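# Seat the hose connector fully onto the tap

## Task

Slide the hose connector onto the tap until it is fully seated, without knocking over the pipe frame.

## Robot and tools

Robot: two six-joint arms, left_arm and right_arm, each ending in a two-finger gripper. The fingers point along the gripper's +z axis and close along its y axis. end_effector_position is the point between the pads, about 1 cm short of the fingertips.

Frames: the scene frame has its origin at table-top height, midway between the two nominal arm bases. +z is up, +x points out over the table, and left_arm sits on the +y side. These names do not match image left and right. Hand positions (m) and quat_wxyz in results are given in the arm's own base frame. Calibrated bases in the scene frame: left_arm at (+0.001, +0.247, 0), quat (1, 0, 0, -0.013); right_arm at (-0.026, -0.294, 0), quat (1, 0, 0, -0.004). Both have up = +z. Printed hand poses can be off by a few cm, more at long reach. Fixed cameras (cam_head_left, cam_head_right, cam_high) are calibrated in the scene frame. Wrist cameras (cam_left_wrist, cam_right_wrist) are calibrated relative to their arm's base and can lag while the arm moves. All images are 896x504.

Row layout, used by every moving command: one flat list of 14 numbers covering both arms, even if only one arm moves. It is left_arm's six joints followed by its opening, then right_arm's six joints followed by its opening. Within each arm the joint order is shoulder, elbow, waist, wrist pitch, wrist yaw, wrist roll. Joint values are absolute target angles in radians, not offsets. Each arm's stated ranges are: shoulder 0.000 to 3.142, elbow 0.000 to 3.142, waist -2.618 to 3.054, wrist pitch -1.571 to 1.571, wrist yaw -1.571 to 1.571, wrist roll -2.094 to 2.094. Wrist roll has its direction flipped relative to the arm's own convention in everything you send and read; its range is symmetric, so the numbers stay the same. Real joint ends may sit up to 0.059 rad either side of these. A target more than 0.059 rad beyond an end, and further out than the current angle, makes the call refused. A 'joint sent to its limit' line means a target was clipped. Opening is absolute on a scale from -1 (closed) to +1 (fully open). To hold a joint still, resend its current Joint targets value. To leave a gripper alone, resend its current command, because 0 counts as a real command.

execute_actions(actions, cameras): actions is a list of actions. Each action is a list of up to 15 rows, each row lasting one 1/30 s step. If an action has fewer rows, its last row is held to fill 15 steps. Per step, each joint target can lead the measured angle only by a fixed amount, and a step that would shift the gripper more than 200 mm gets scaled back, so far goals take several actions. An empty actions list returns the full state. cameras picks which images come back: omitted, null or ["all"] means all of them, and [] means none.

move(target, speed, blend, opening_speed, blocking, cameras): target is one 14-number row or a list of up to 15 rows. Joints are interpolated together toward those absolute angles. speed is in rad/s for the joint with the farthest to travel (0.01 to 2, default 0.5); give one value, or one per target. blend (rad) rounds the corners at intermediate targets. opening_speed (0.2 or more, in scale units per second) ramps the fingers. For a later target in a list, its finger values are applied only once everything has come to rest there. blocking=false returns after about 0.5 s; a new move then replaces the running one. The paths do not avoid obstacles or the other arm. Faster motion or targets set deeper past a contact give harder impacts and presses. The 'move:' line reports how it ended: done, off_target (at rest with a joint more than 0.035 rad off), moving, held, or fault. It also notes limits=held and each lagging arm's worst joint and its error.

wait(seconds 0 to 10, cameras): lets time pass while the last commands are held; a running move keeps going. stop(cameras): brakes a running move to rest. zoom_image(camera, region=[x0,y0,x1,y1]): region is in pixels of that camera's latest image, at most 504x504, and gives a closer view. finished_scene(scene): pass the current scene's number. It ends the scene irreversibly, and the connector must stay seated without the robot's help.

Results: Joint positions are given per arm in the row order, followed by the finger gap in m (0.094 when open); Joint velocities follow the same layout. Joint targets are what the joints are being driven toward. Tool commands show the gripper commands. grip_measured is the finger opening on the command scale. It reads slightly wide when empty and about 0.064 narrower than a hard part when squeezing. Joint torques are in N m, with offsets and noise; the first three joints wrap at ±28. 'joint command not followed' means a clearance check altered a row. MOTOR HOT appears at 75 °C; at 90 °C the arm folds up and stops for the rest of the scene.

Avoid: dropping the connector or releasing it while it is still moving, fast impacts, hard pressing into the tap, collisions between the two arms, knocking over the pipe frame, and anything leaving the table. Close the gripper gently, and open well above grip_measured to release. Don't hold arms stretched out or strain toward unreachable poses, since that heats the motors. Random tugs on held parts may occur.

Each tool is called after ">>>" as name([rows], argument=value, ...), one row to a line, values as JSON.

## Session

>>> execute_actions(actions=[])

Scene clock: 0.00 s.
left_arm: end_effector_position=(+0.1639, -0.4195, +0.3089) grip_measured=+1.000 end_effector_quat_wxyz=(+0.535, +0.449, +0.714, -0.049) | right_arm: end_effector_position=(+0.2651, -0.1604, +0.3211) grip_measured=+1.000 end_effector_quat_wxyz=(+0.576, +0.699, +0.353, -0.236)
Joint names: [shoulder, elbow, waist, wrist pitch, wrist yaw, wrist roll]
Joint positions: left_arm=[1.562 1.503 -1.448 -0.529 -0.703 -0.063 0.094] | right_arm=[1.455 1.44 0.026 -1.329 1.336 -2.052 0.094]
Joint velocities: within noise
Joint torques (N m): no reading
Heat: left arm: 49 °C; right arm: 44 °C.
Joint targets: left_arm=[1.551 1.517 -1.448 -0.518 -0.704 -0.063] | right_arm=[1.446 1.452 0.026 -1.327 1.340 -2.052]
Tool commands: left_gripper/opening=+1.0 right_gripper/opening=+1.0

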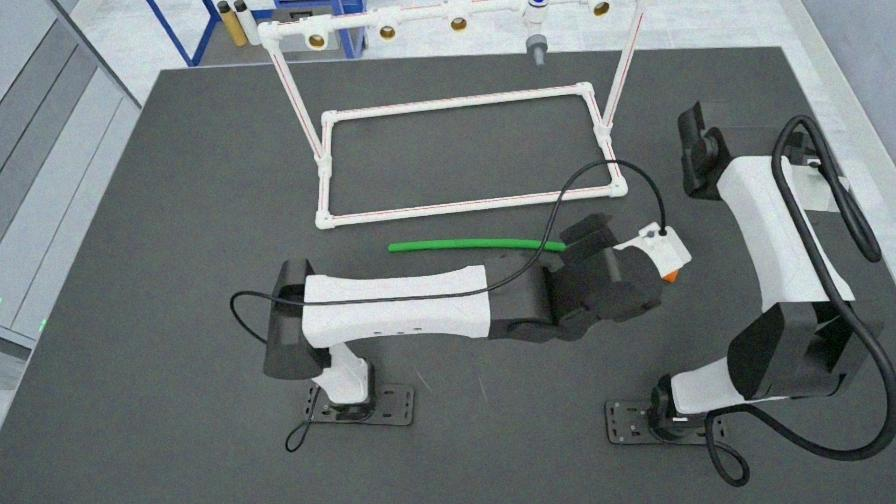

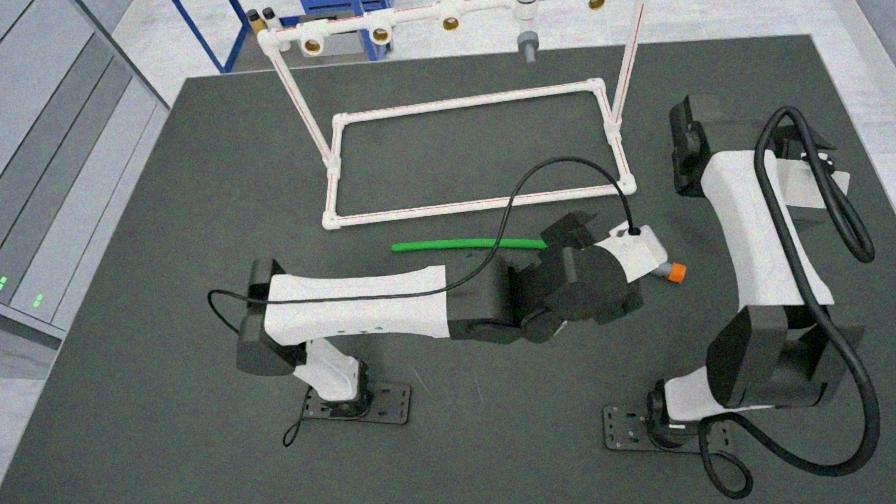

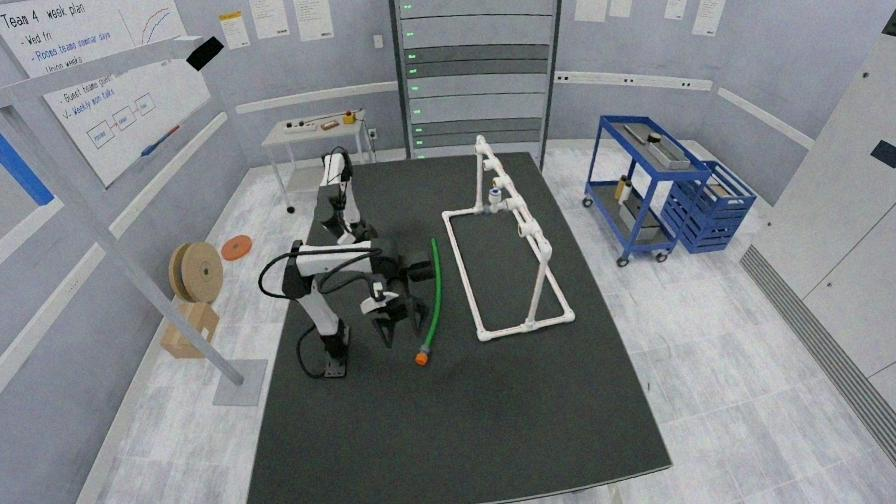

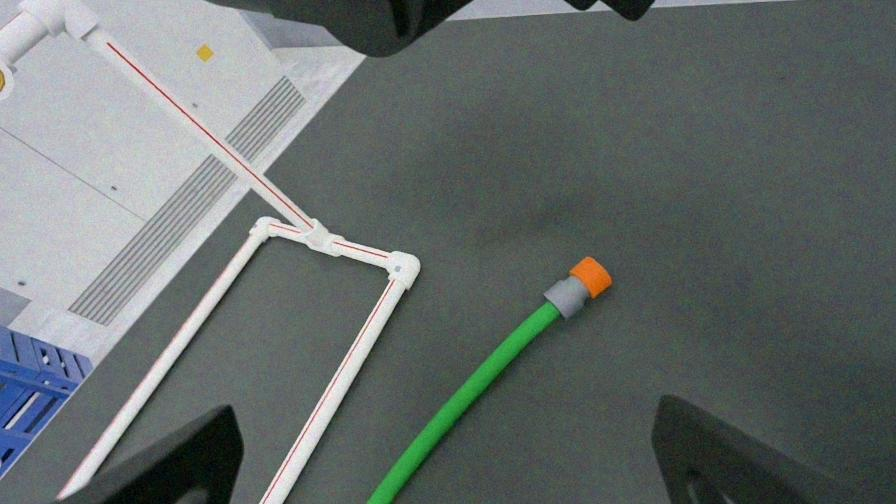

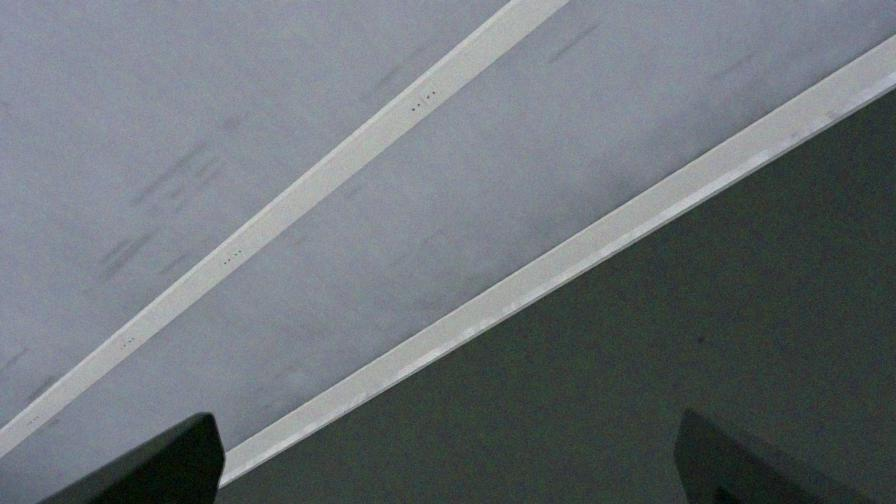

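>>> zoom_image(camera="cam_head_left", region=[440, 0, 680, 135])

>>> zoom_image(camera="cam_high", region=[400, 120, 600, 360])

>>> zoom_image(camera="cam_head_right", region=[440, 0, 680, 135])

>>> zoom_image(camera="cam_left_wrist", region=[500, 230, 660, 350])

Scaled by 2.100 from the camera's 896x504 image, which has a finer 1280x720 frame.

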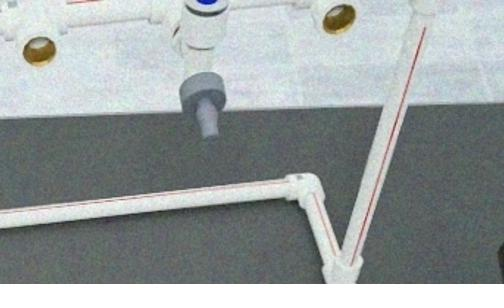

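Scaled by 2.100 from the camera's 896x504 image, which has a finer 1280x720 frame.

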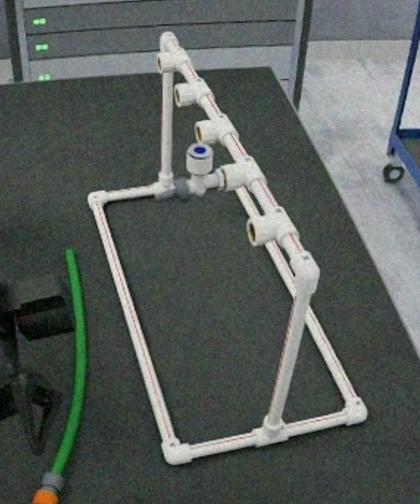

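Scaled by 2.100 from the camera's 896x504 image, which has a finer 1280x720 frame.

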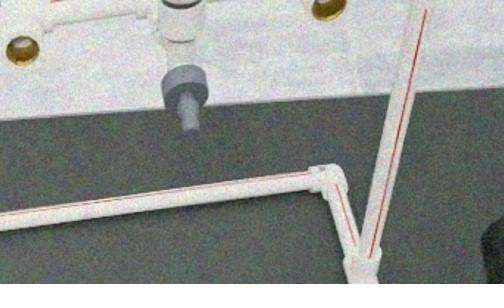

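Scaled by 3.150 from the camera's 896x504 image, which has a finer 1280x720 frame.

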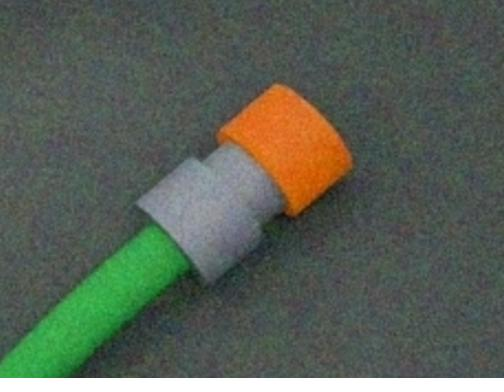

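>>> move([
  [1.2,1.2,-0.55,-0.4,0,0,1,1.446,1.452,0.026,-1.327,1.34,-2.052,1],
  [1.2,1.2,-0.55,-0.4,0,0,1,1.6963,1.74,-0.18,-1.571,0,-1.75,1],
], blend=[0.1,0], speed=0.8)

Scene clock: 49.10 s.
left_arm: end_effector_position=(+0.3391, -0.2077, +0.3116) grip_measured=+1.000 end_effector_quat_wxyz=(+0.516, +0.234, +0.812, -0.138) | right_arm: end_effector_position=(+0.3004, -0.0545, +0.1955) grip_measured=+1.000 end_effector_quat_wxyz=(+0.018, +0.824, +0.567, +0.011)
Joint positions: left_arm=[1.221 1.204 -0.555 -0.426 -0.012 -0.013 0.094] | right_arm=[1.692 1.715 -0.173 -1.553 0.011 -1.763 0.094]
Joint torques (N m): left_arm=[-4.64 7.69 0.4 2.63 0.24 0.12] | right_arm=[-5.85 9.01 -0.62 0.18 -0.1 0.07]
Heat: left arm: 54 °C; right arm: 48 °C.
Joint targets: left_arm=[1.200 1.200 -0.550 -0.400 0.000 0.000] | right_arm=[1.696 1.740 -0.180 -1.561 0.000 -1.750]
joint sent to its limit (right arm) — the wrist pitch, lower limit.
move: done
camera_calibration:
cam_left_wrist: T_world_to_cam=[[-0.547367, -0.836781, -0.0136847, 0.0149589], [-0.635563, 0.42627, -0.643703, 0.546481], [0.544472, -0.343644, -0.765153, 0.0746726], [0, 0, 0, 1]]
cam_right_wrist: T_world_to_cam=[[-0.930033, 0.366724, -0.0234978, 0.30282], [0.325569, 0.851942, 0.410122, -0.0894704], [0.17042, 0.373777, -0.911728, 0.233563], [0, 0, 0, 1]]

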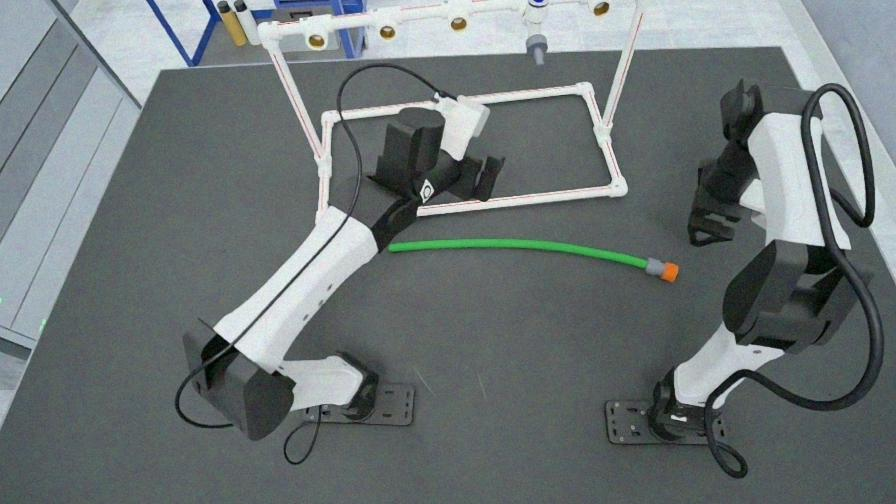

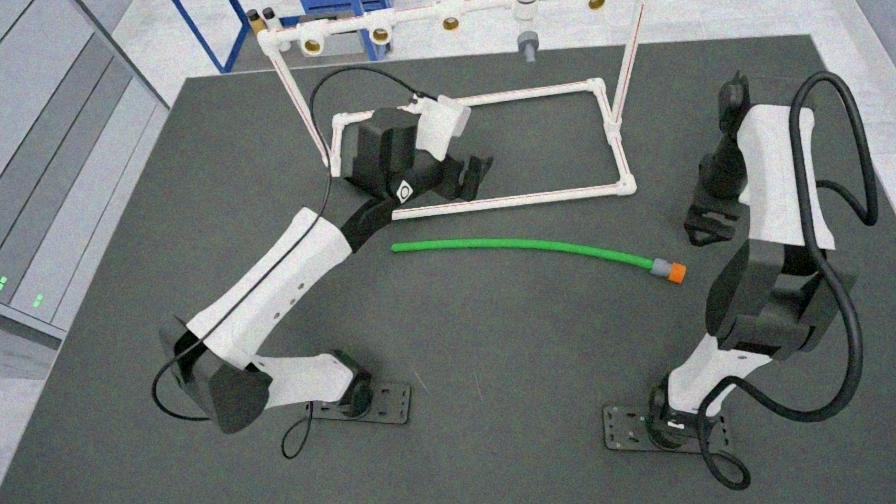

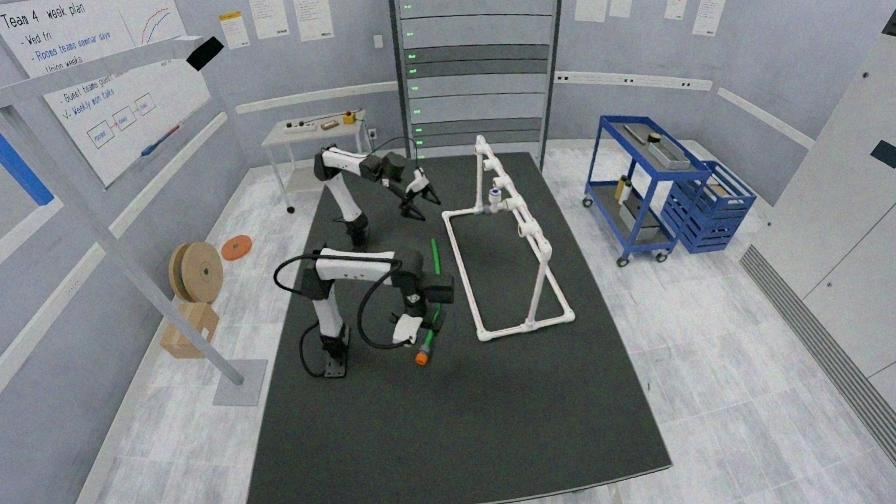

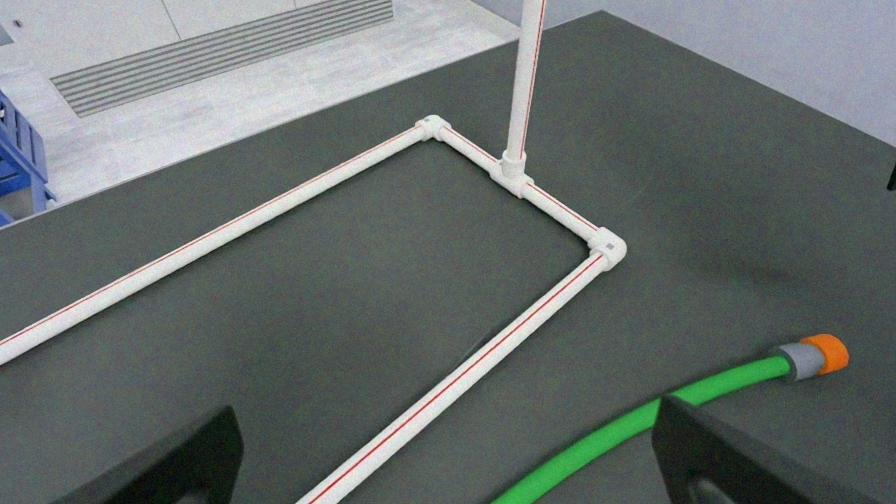

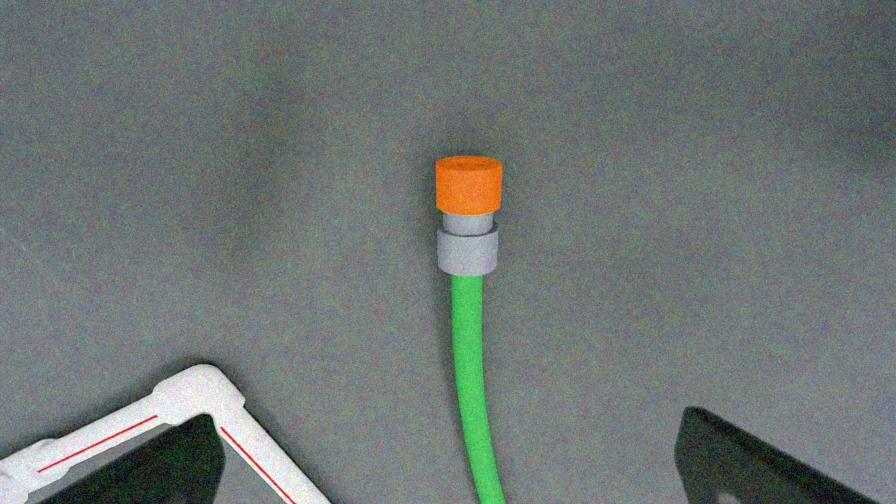

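>>> move(target=[1.2,1.2,-0.55,-0.4,0,0,1,1.7211,1.2872,-0.0612,-1.117,0,-1.876,1], speed=0.6, cameras=["cam_right_wrist"])

>>> zoom_image(camera="cam_right_wrist", region=[300, 100, 700, 500])

Scene clock: 58.20 s.
left_arm: end_effector_position=(+0.3391, -0.2077, +0.3116) grip_measured=+1.000 end_effector_quat_wxyz=(+0.516, +0.234, +0.812, -0.138) | right_arm: end_effector_position=(+0.3083, -0.0219, +0.0798) grip_measured=+1.000 end_effector_quat_wxyz=(+0.006, +0.822, +0.570, +0.000)
Joint positions: left_arm=[1.221 1.204 -0.555 -0.426 -0.012 -0.013 0.094] | right_arm=[1.722 1.286 -0.066 -1.128 0.008 -1.863 0.094]
Joint torques (N m): left_arm=[-4.72 7.68 0.46 2.64 0.24 0.11] | right_arm=[-6.6 6.48 0.42 0.28 -0.07 -0.24]
Joint targets: left_arm=[1.200 1.200 -0.550 -0.400 0.000 0.000] | right_arm=[1.721 1.287 -0.061 -1.117 0.000 -1.876]
move: done
camera_calibration:
cam_right_wrist: T_world_to_cam=[[-0.93293, 0.359966, 0.00810684, 0.293656], [0.331857, 0.850908, 0.407219, -0.074094], [0.139687, 0.382597, -0.913295, 0.124388], [0, 0, 0, 1]]
Images, in order: cam_right_wrist.

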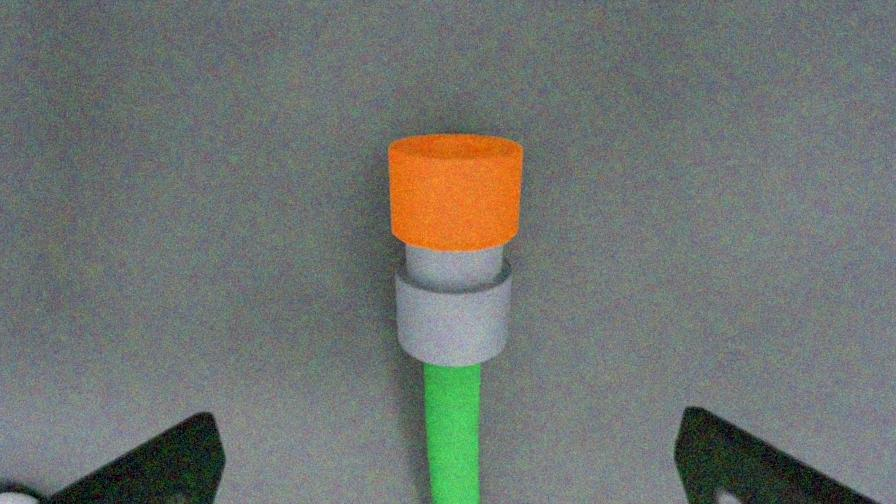

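Scaled by 1.260 from the camera's 896x504 image, which has a finer 1280x720 frame.

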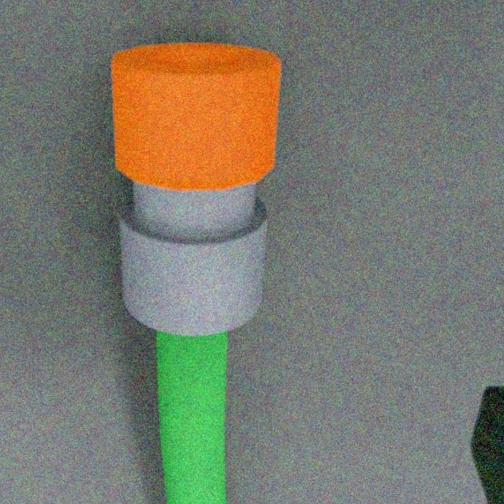

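>>> move([
  [1.2,1.2,-0.55,-0.4,0,0,1,1.791,1.130,-0.069,-0.892,0,-1.872,1],
  [1.2,1.2,-0.55,-0.4,0,0,1,1.791,1.130,-0.069,-0.892,0,-1.872,-0.4],
], speed=0.3, opening_speed=0.4, cameras=["cam_right_wrist"])

Scene clock: 66.67 s.
left_arm: end_effector_position=(+0.3391, -0.2078, +0.3117) grip_measured=+1.000 end_effector_quat_wxyz=(+0.516, +0.234, +0.812, -0.138) | right_arm: end_effector_position=(+0.3095, -0.0220, +0.0231) grip_measured=-0.333 end_effector_quat_wxyz=(+0.007, +0.822, +0.570, +0.002)
Joint positions: left_arm=[1.221 1.204 -0.555 -0.426 -0.012 -0.013 0.094] | right_arm=[1.789 1.131 -0.066 -0.902 0.008 -1.863 0.031]
Joint torques (N m): left_arm=[-4.67 7.69 0.43 2.63 0.25 0.11] | right_arm=[-6.54 5.94 -0.29 0.27 -0.07 -0.18]
Joint targets: left_arm=[1.200 1.200 -0.550 -0.400 0.000 0.000] | right_arm=[1.791 1.130 -0.069 -0.892 0.000 -1.872]
move: done
camera_calibration:
cam_right_wrist: T_world_to_cam=[[-0.932813, 0.360323, 0.00519134, 0.295363], [0.330939, 0.850862, 0.40806, -0.0510849], [0.142616, 0.382361, -0.91294, 0.0715309], [0, 0, 0, 1]]
Images, in order: cam_right_wrist.

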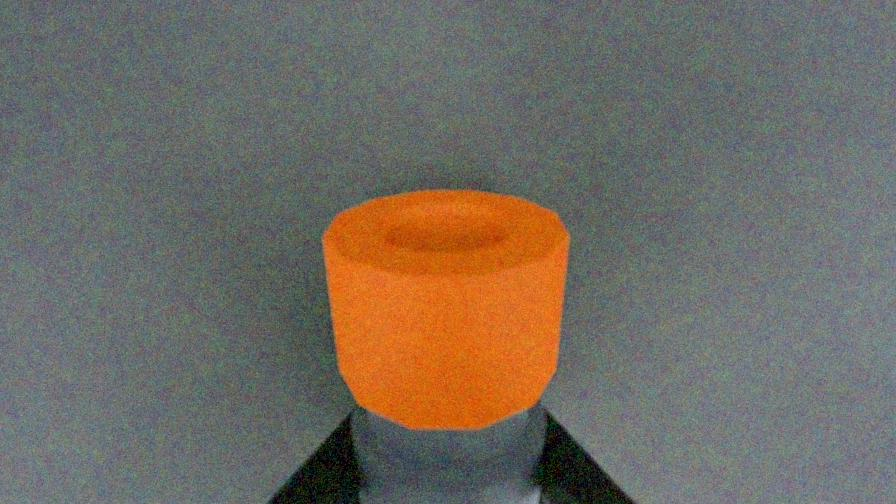

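>>> move([
  [1.2,1.2,-0.3,-0.1,0.25,0,1,1.6963,1.74,-0.069,-1.561,0,-1.872,-0.45],
  [1.2,1.2,-0.3,-0.1,0.25,0,1,1.678,1.3743,0.08,0.3037,-1.56,-1.571,-0.45],
], speed=0.6)

Scene clock: 93.17 s.
left_arm: end_effector_position=(+0.3830, -0.1630, +0.3826) grip_measured=+1.000 end_effector_quat_wxyz=(+0.630, +0.195, +0.729, -0.183) | right_arm: end_effector_position=(+0.3736, +0.2000, +0.3458) grip_measured=-0.333 end_effector_quat_wxyz=(-0.036, +0.002, +0.708, +0.706)
Joint positions: left_arm=[1.221 1.204 -0.305 -0.127 0.237 -0.013 0.094] | right_arm=[1.715 1.375 0.074 0.29 -1.544 -1.574 0.031]
Joint torques (N m): left_arm=[-4.74 7.75 0.38 2.7 0.27 0.1] | right_arm=[-10.77 7.66 0.5 1.33 -0.26 0]
Joint targets: left_arm=[1.200 1.200 -0.300 -0.100 0.250 0.000] | right_arm=[1.678 1.374 0.080 0.304 -1.560 -1.571]
move: off_target (right_arm); right_arm: the shoulder is farthest, 0.037 rad from its target
camera_calibration:
cam_left_wrist: T_world_to_cam=[[-0.540845, -0.840979, 0.0155438, 0.0629875], [-0.458468, 0.279253, -0.843697, 0.585691], [0.705191, -0.463436, -0.536594, -0.0480131], [0, 0, 0, 1]]
cam_right_wrist: T_world_to_cam=[[-0.0619553, -0.022457, -0.997826, 0.371488], [-0.888108, -0.45496, 0.0653822, 0.442277], [-0.455439, 0.890229, 0.00824294, 0.0754262], [0, 0, 0, 1]]

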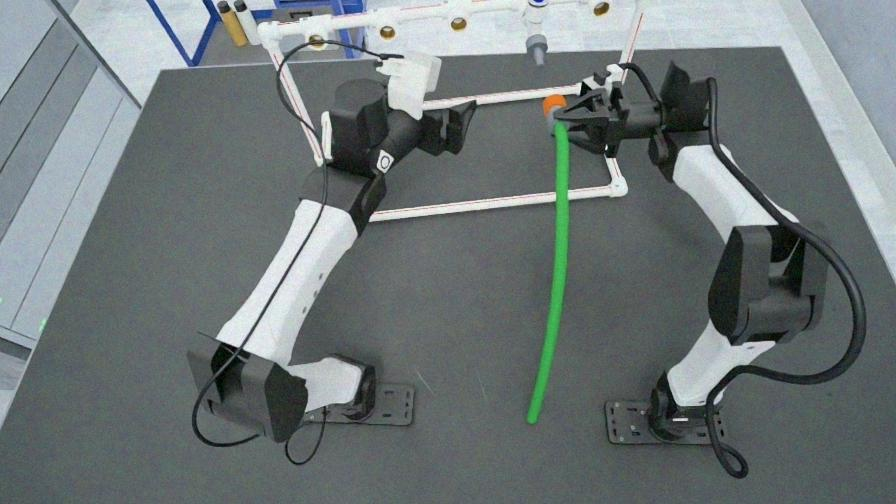

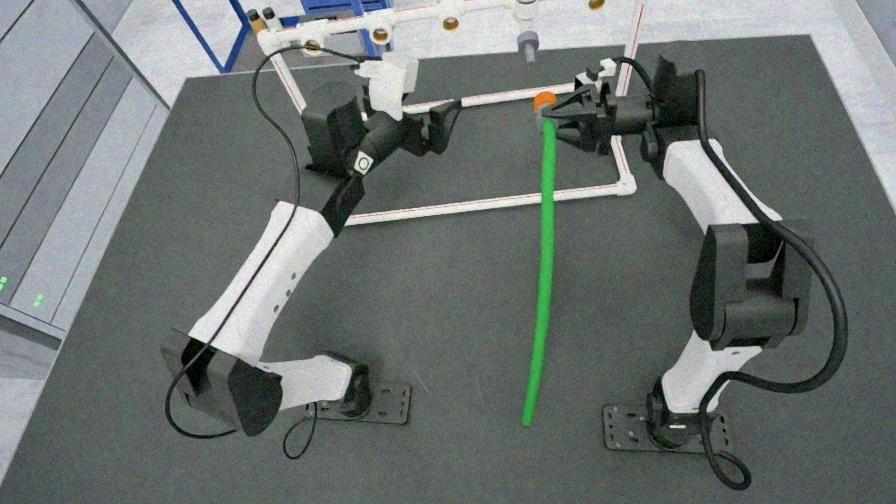

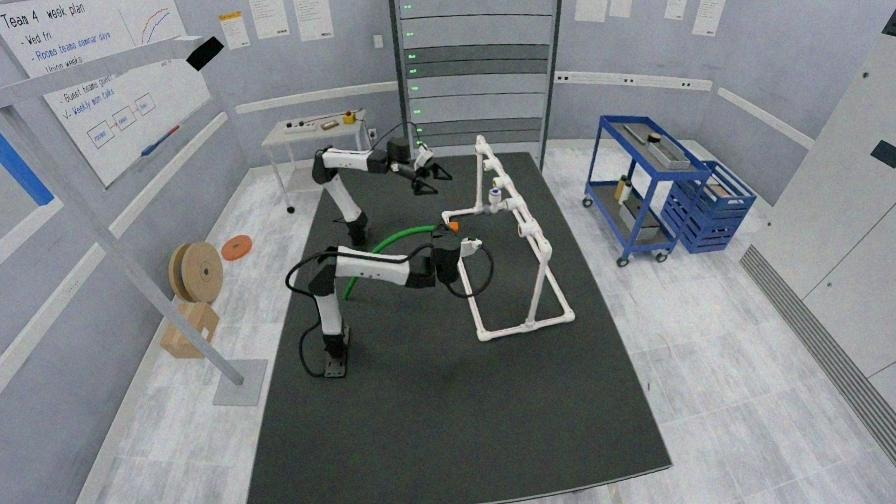

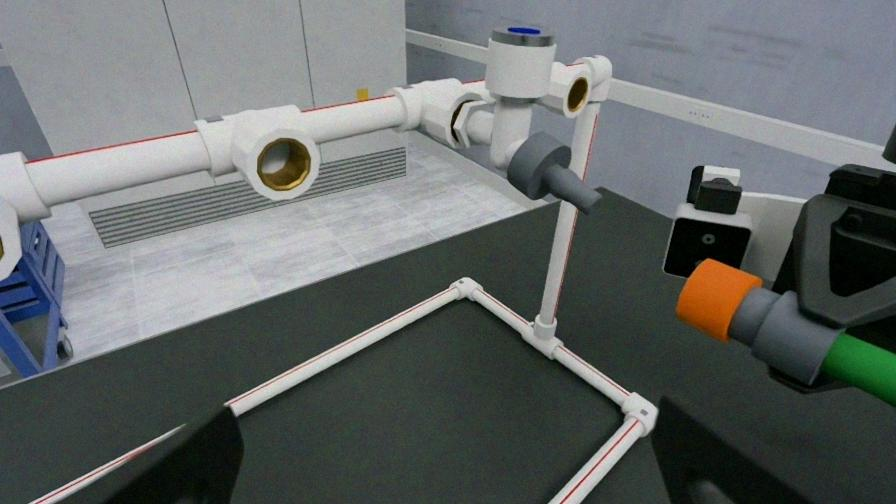

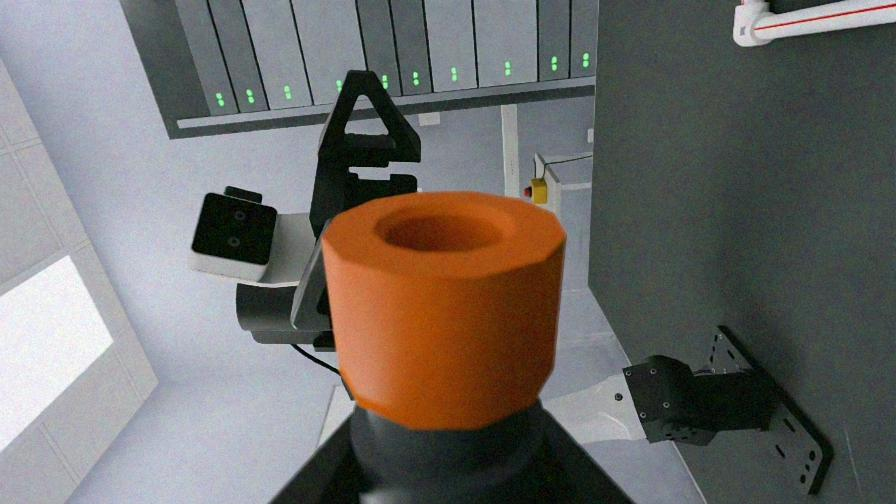

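>>> zoom_image(camera="cam_left_wrist", region=[460, 10, 640, 240])

>>> zoom_image(camera="cam_high", region=[430, 170, 530, 250])

>>> zoom_image(camera="cam_head_left", region=[500, 0, 640, 140])

>>> zoom_image(camera="cam_head_right", region=[490, 0, 630, 140])

>>> zoom_image(camera="cam_left_wrist", region=[650, 230, 880, 410])

Scaled by 2.191 from the camera's 896x504 image, which has a finer 1280x720 frame.

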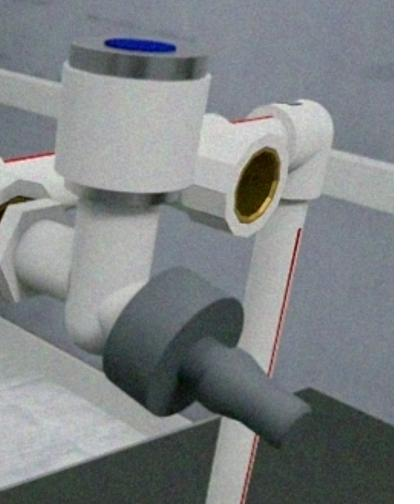

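Scaled by 5.040 from the camera's 896x504 image, which has a finer 1280x720 frame.

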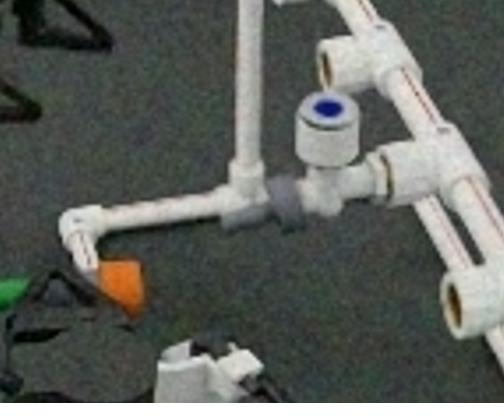

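Scaled by 3.600 from the camera's 896x504 image, which has a finer 1280x720 frame.

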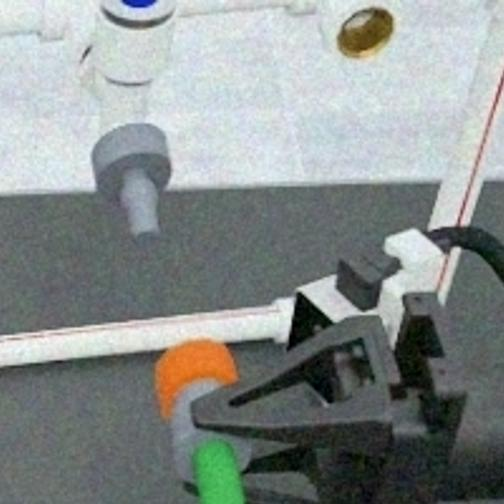

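Scaled by 3.600 from the camera's 896x504 image, which has a finer 1280x720 frame.

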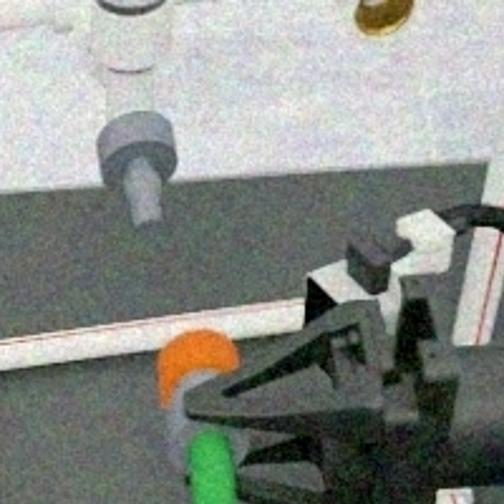

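Scaled by 2.191 from the camera's 896x504 image, which has a finer 1280x720 frame.

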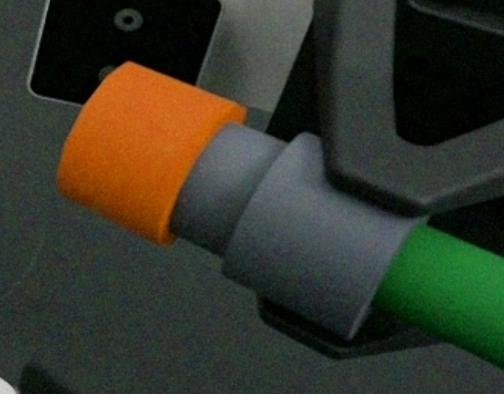

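>>> move(target=[1.2,1.2,-0.3,-0.1,0.25,0,1,1.858,1.622,0.111,0.281,-1.60,-1.37,-0.45], speed=0.3)

>>> zoom_image(camera="cam_left_wrist", region=[500, 80, 860, 380])

>>> zoom_image(camera="cam_head_left", region=[500, 0, 640, 140])

>>> zoom_image(camera="cam_high", region=[430, 170, 530, 250])

Scene clock: 123.47 s.
left_arm: end_effector_position=(+0.3830, -0.1630, +0.3826) grip_measured=+1.000 end_effector_quat_wxyz=(+0.630, +0.195, +0.729, -0.183) | right_arm: end_effector_position=(+0.4027, +0.2151, +0.3616) grip_measured=-0.333 end_effector_quat_wxyz=(+0.044, -0.107, +0.699, +0.706)
Joint positions: left_arm=[1.221 1.204 -0.305 -0.127 0.237 -0.013 0.094] | right_arm=[1.856 1.589 0.105 0.285 -1.556 -1.376 0.031]
Joint torques (N m): left_arm=[-4.7 7.76 0.42 2.7 0.27 0.11] | right_arm=[-8.54 11.07 0.54 1.14 -0.2 0.02]
Heat: left arm: 55 °C; right arm: 59 °C.
Joint targets: left_arm=[1.200 1.200 -0.300 -0.100 0.250 0.000] | right_arm=[1.858 1.622 0.111 0.281 -1.568 -1.370]
joint sent to its limit (right arm) — the wrist yaw, lower limit.
move: off_target (right_arm); right_arm: the wrist yaw is farthest, 0.044 rad from its target
camera_calibration:
cam_left_wrist: T_world_to_cam=[[-0.540845, -0.840979, 0.0155438, 0.0629875], [-0.458468, 0.279253, -0.843697, 0.585691], [0.705191, -0.463436, -0.536594, -0.0480131], [0, 0, 0, 1]]
cam_right_wrist: T_world_to_cam=[[0.202608, 0.000206868, -0.97926, 0.271316], [-0.853352, -0.49049, -0.176661, 0.555099], [-0.480354, 0.871447, -0.0992006, 0.128061], [0, 0, 0, 1]]

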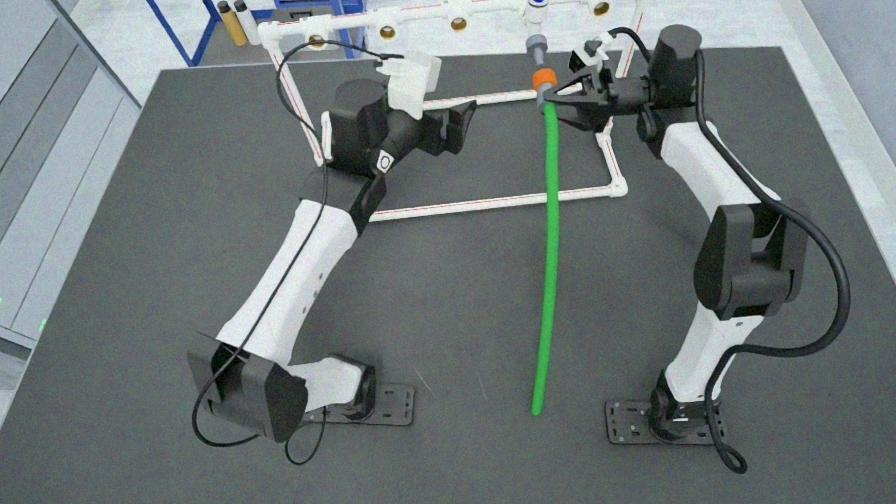

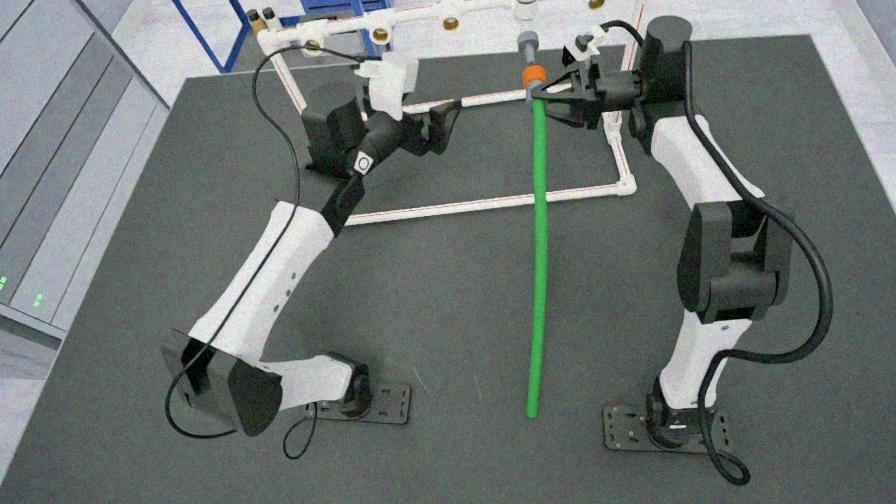

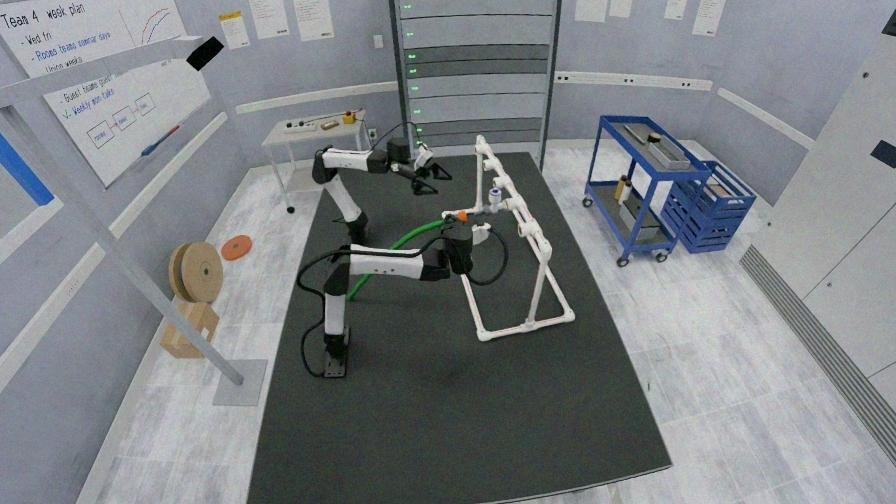

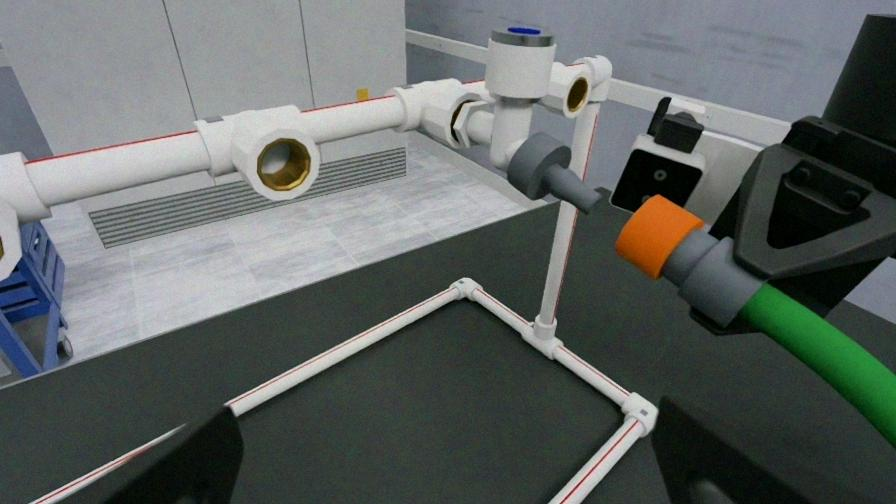

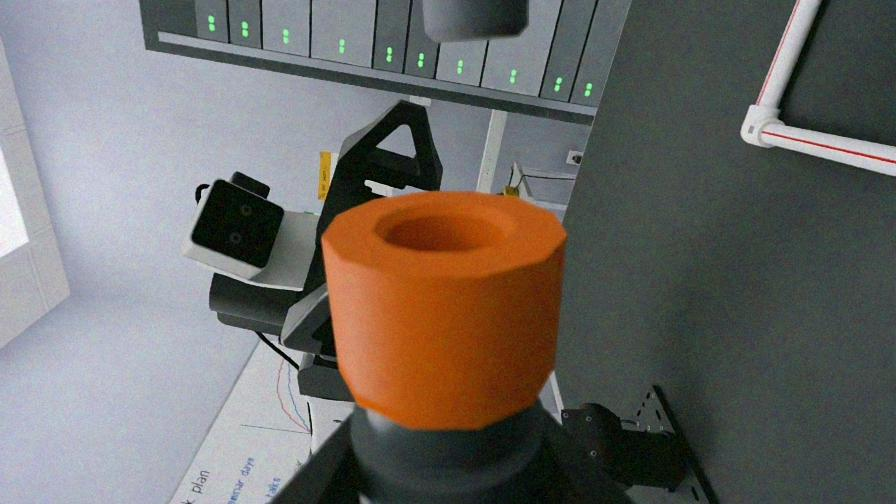

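Scaled by 1.400 from the camera's 896x504 image, which has a finer 1280x720 frame.

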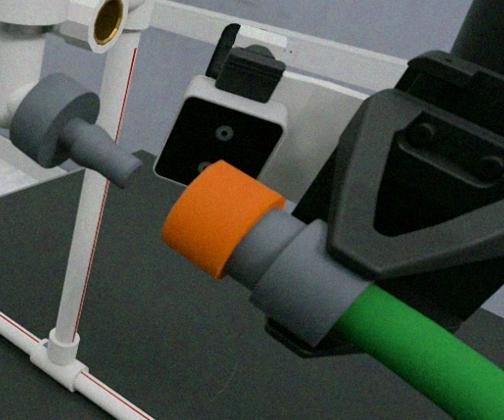

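Scaled by 3.600 from the camera's 896x504 image, which has a finer 1280x720 frame.

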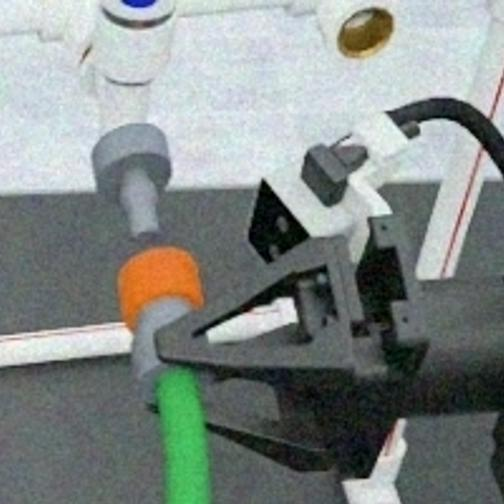

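Scaled by 5.040 from the camera's 896x504 image, which has a finer 1280x720 frame.

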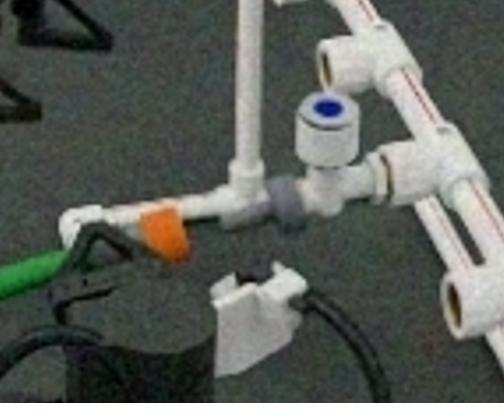

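>>> zoom_image(camera="cam_left_wrist", region=[490, 110, 620, 230])

>>> zoom_image(camera="cam_left_wrist", region=[600, 180, 770, 340])

Scaled by 3.877 from the camera's 896x504 image, which has a finer 1280x720 frame.

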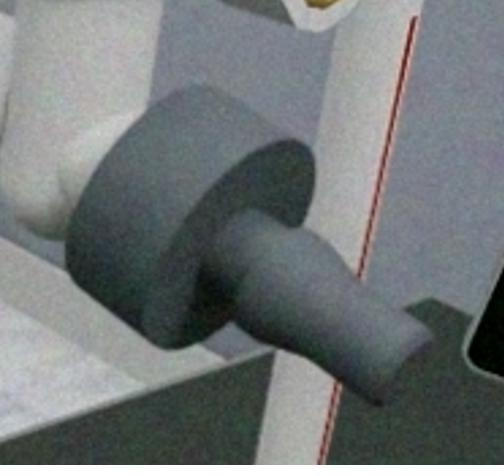

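Scaled by 2.965 from the camera's 896x504 image, which has a finer 1280x720 frame.

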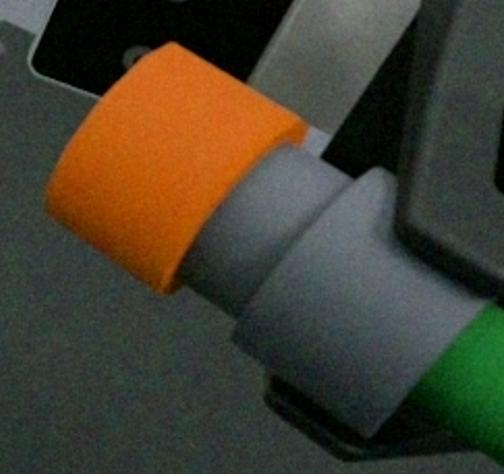

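>>> move(target=[1.2,1.2,-0.3,-0.1,0.25,0,1,1.904,1.672,0.110,0.276,-1.57,-1.37,-0.45], speed=0.2, cameras=["cam_left_wrist","cam_right_wrist","cam_head_left"])

>>> zoom_image(camera="cam_left_wrist", region=[500, 100, 770, 320])

Scene clock: 151.83 s.
left_arm: end_effector_position=(+0.3830, -0.1630, +0.3827) grip_measured=+1.000 end_effector_quat_wxyz=(+0.630, +0.195, +0.729, -0.183) | right_arm: end_effector_position=(+0.4141, +0.2163, +0.3583) grip_measured=-0.333 end_effector_quat_wxyz=(+0.042, -0.107, +0.699, +0.706)
Joint positions: left_arm=[1.221 1.204 -0.305 -0.126 0.237 -0.013 0.094] | right_arm=[1.903 1.639 0.105 0.279 -1.558 -1.375 0.031]
Joint torques (N m): left_arm=[-4.75 7.77 0.44 2.69 0.29 0.11] | right_arm=[-8.99 11.03 0.46 1.15 -0.18 0.04]
Joint targets: left_arm=[1.200 1.200 -0.300 -0.100 0.250 0.000] | right_arm=[1.904 1.672 0.110 0.276 -1.568 -1.370]
joint sent to its limit (right arm) — the wrist yaw, lower limit.
move: done
camera_calibration:
cam_left_wrist: T_world_to_cam=[[-0.540851, -0.840977, 0.0154434, 0.0630305], [-0.458161, 0.279156, -0.843896, 0.585717], [0.705386, -0.463497, -0.536284, -0.0481783], [0, 0, 0, 1]]
cam_right_wrist: T_world_to_cam=[[0.200754, 0.000349289, -0.979642, 0.266617], [-0.852748, -0.49216, -0.174926, 0.564346], [-0.482202, 0.870505, -0.0985054, 0.132892], [0, 0, 0, 1]]
Images, in order: cam_head_left, cam_left_wrist, cam_right_wrist.

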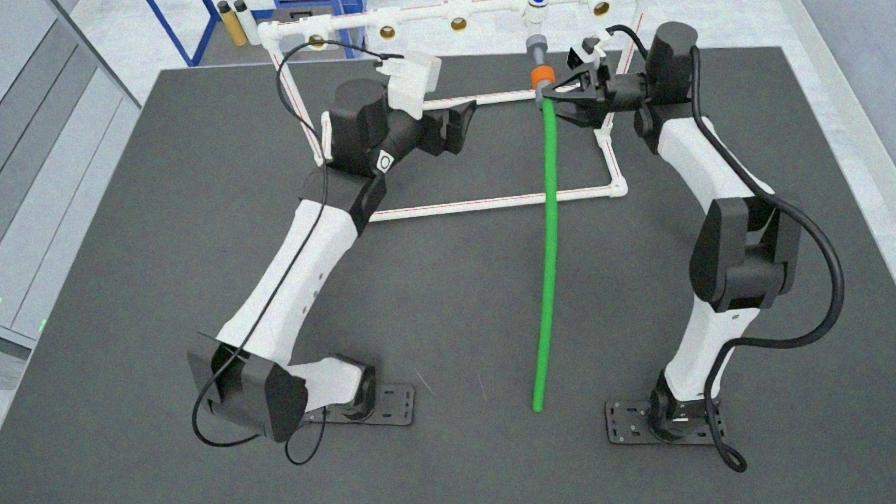

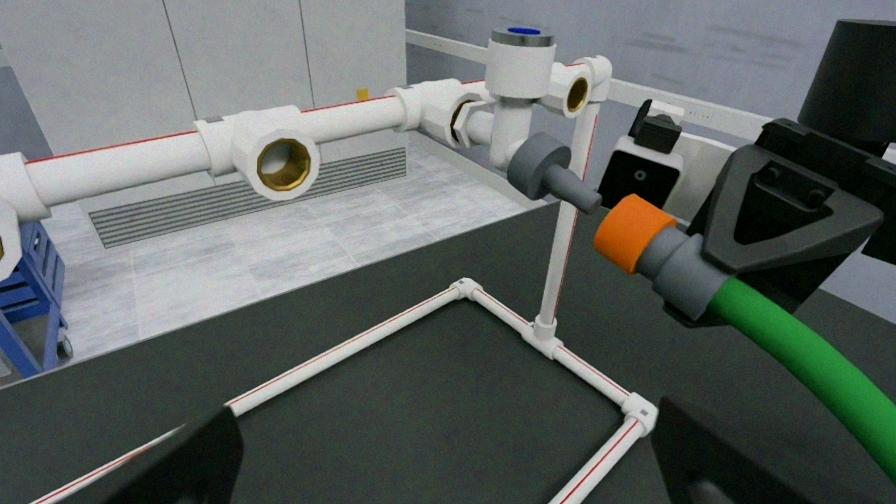

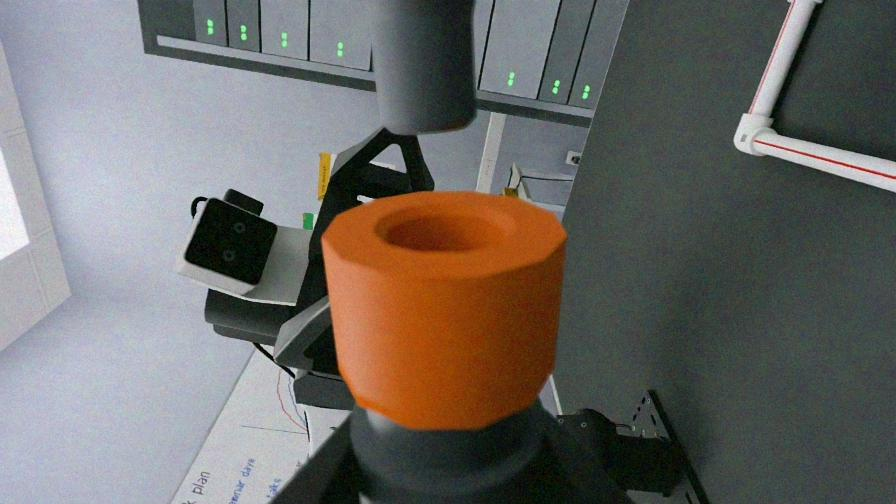

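Scaled by 1.867 from the camera's 896x504 image, which has a finer 1280x720 frame.

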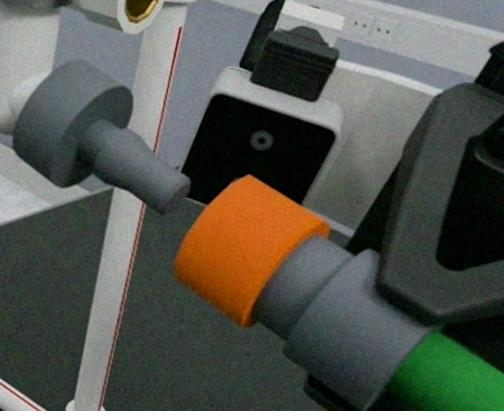

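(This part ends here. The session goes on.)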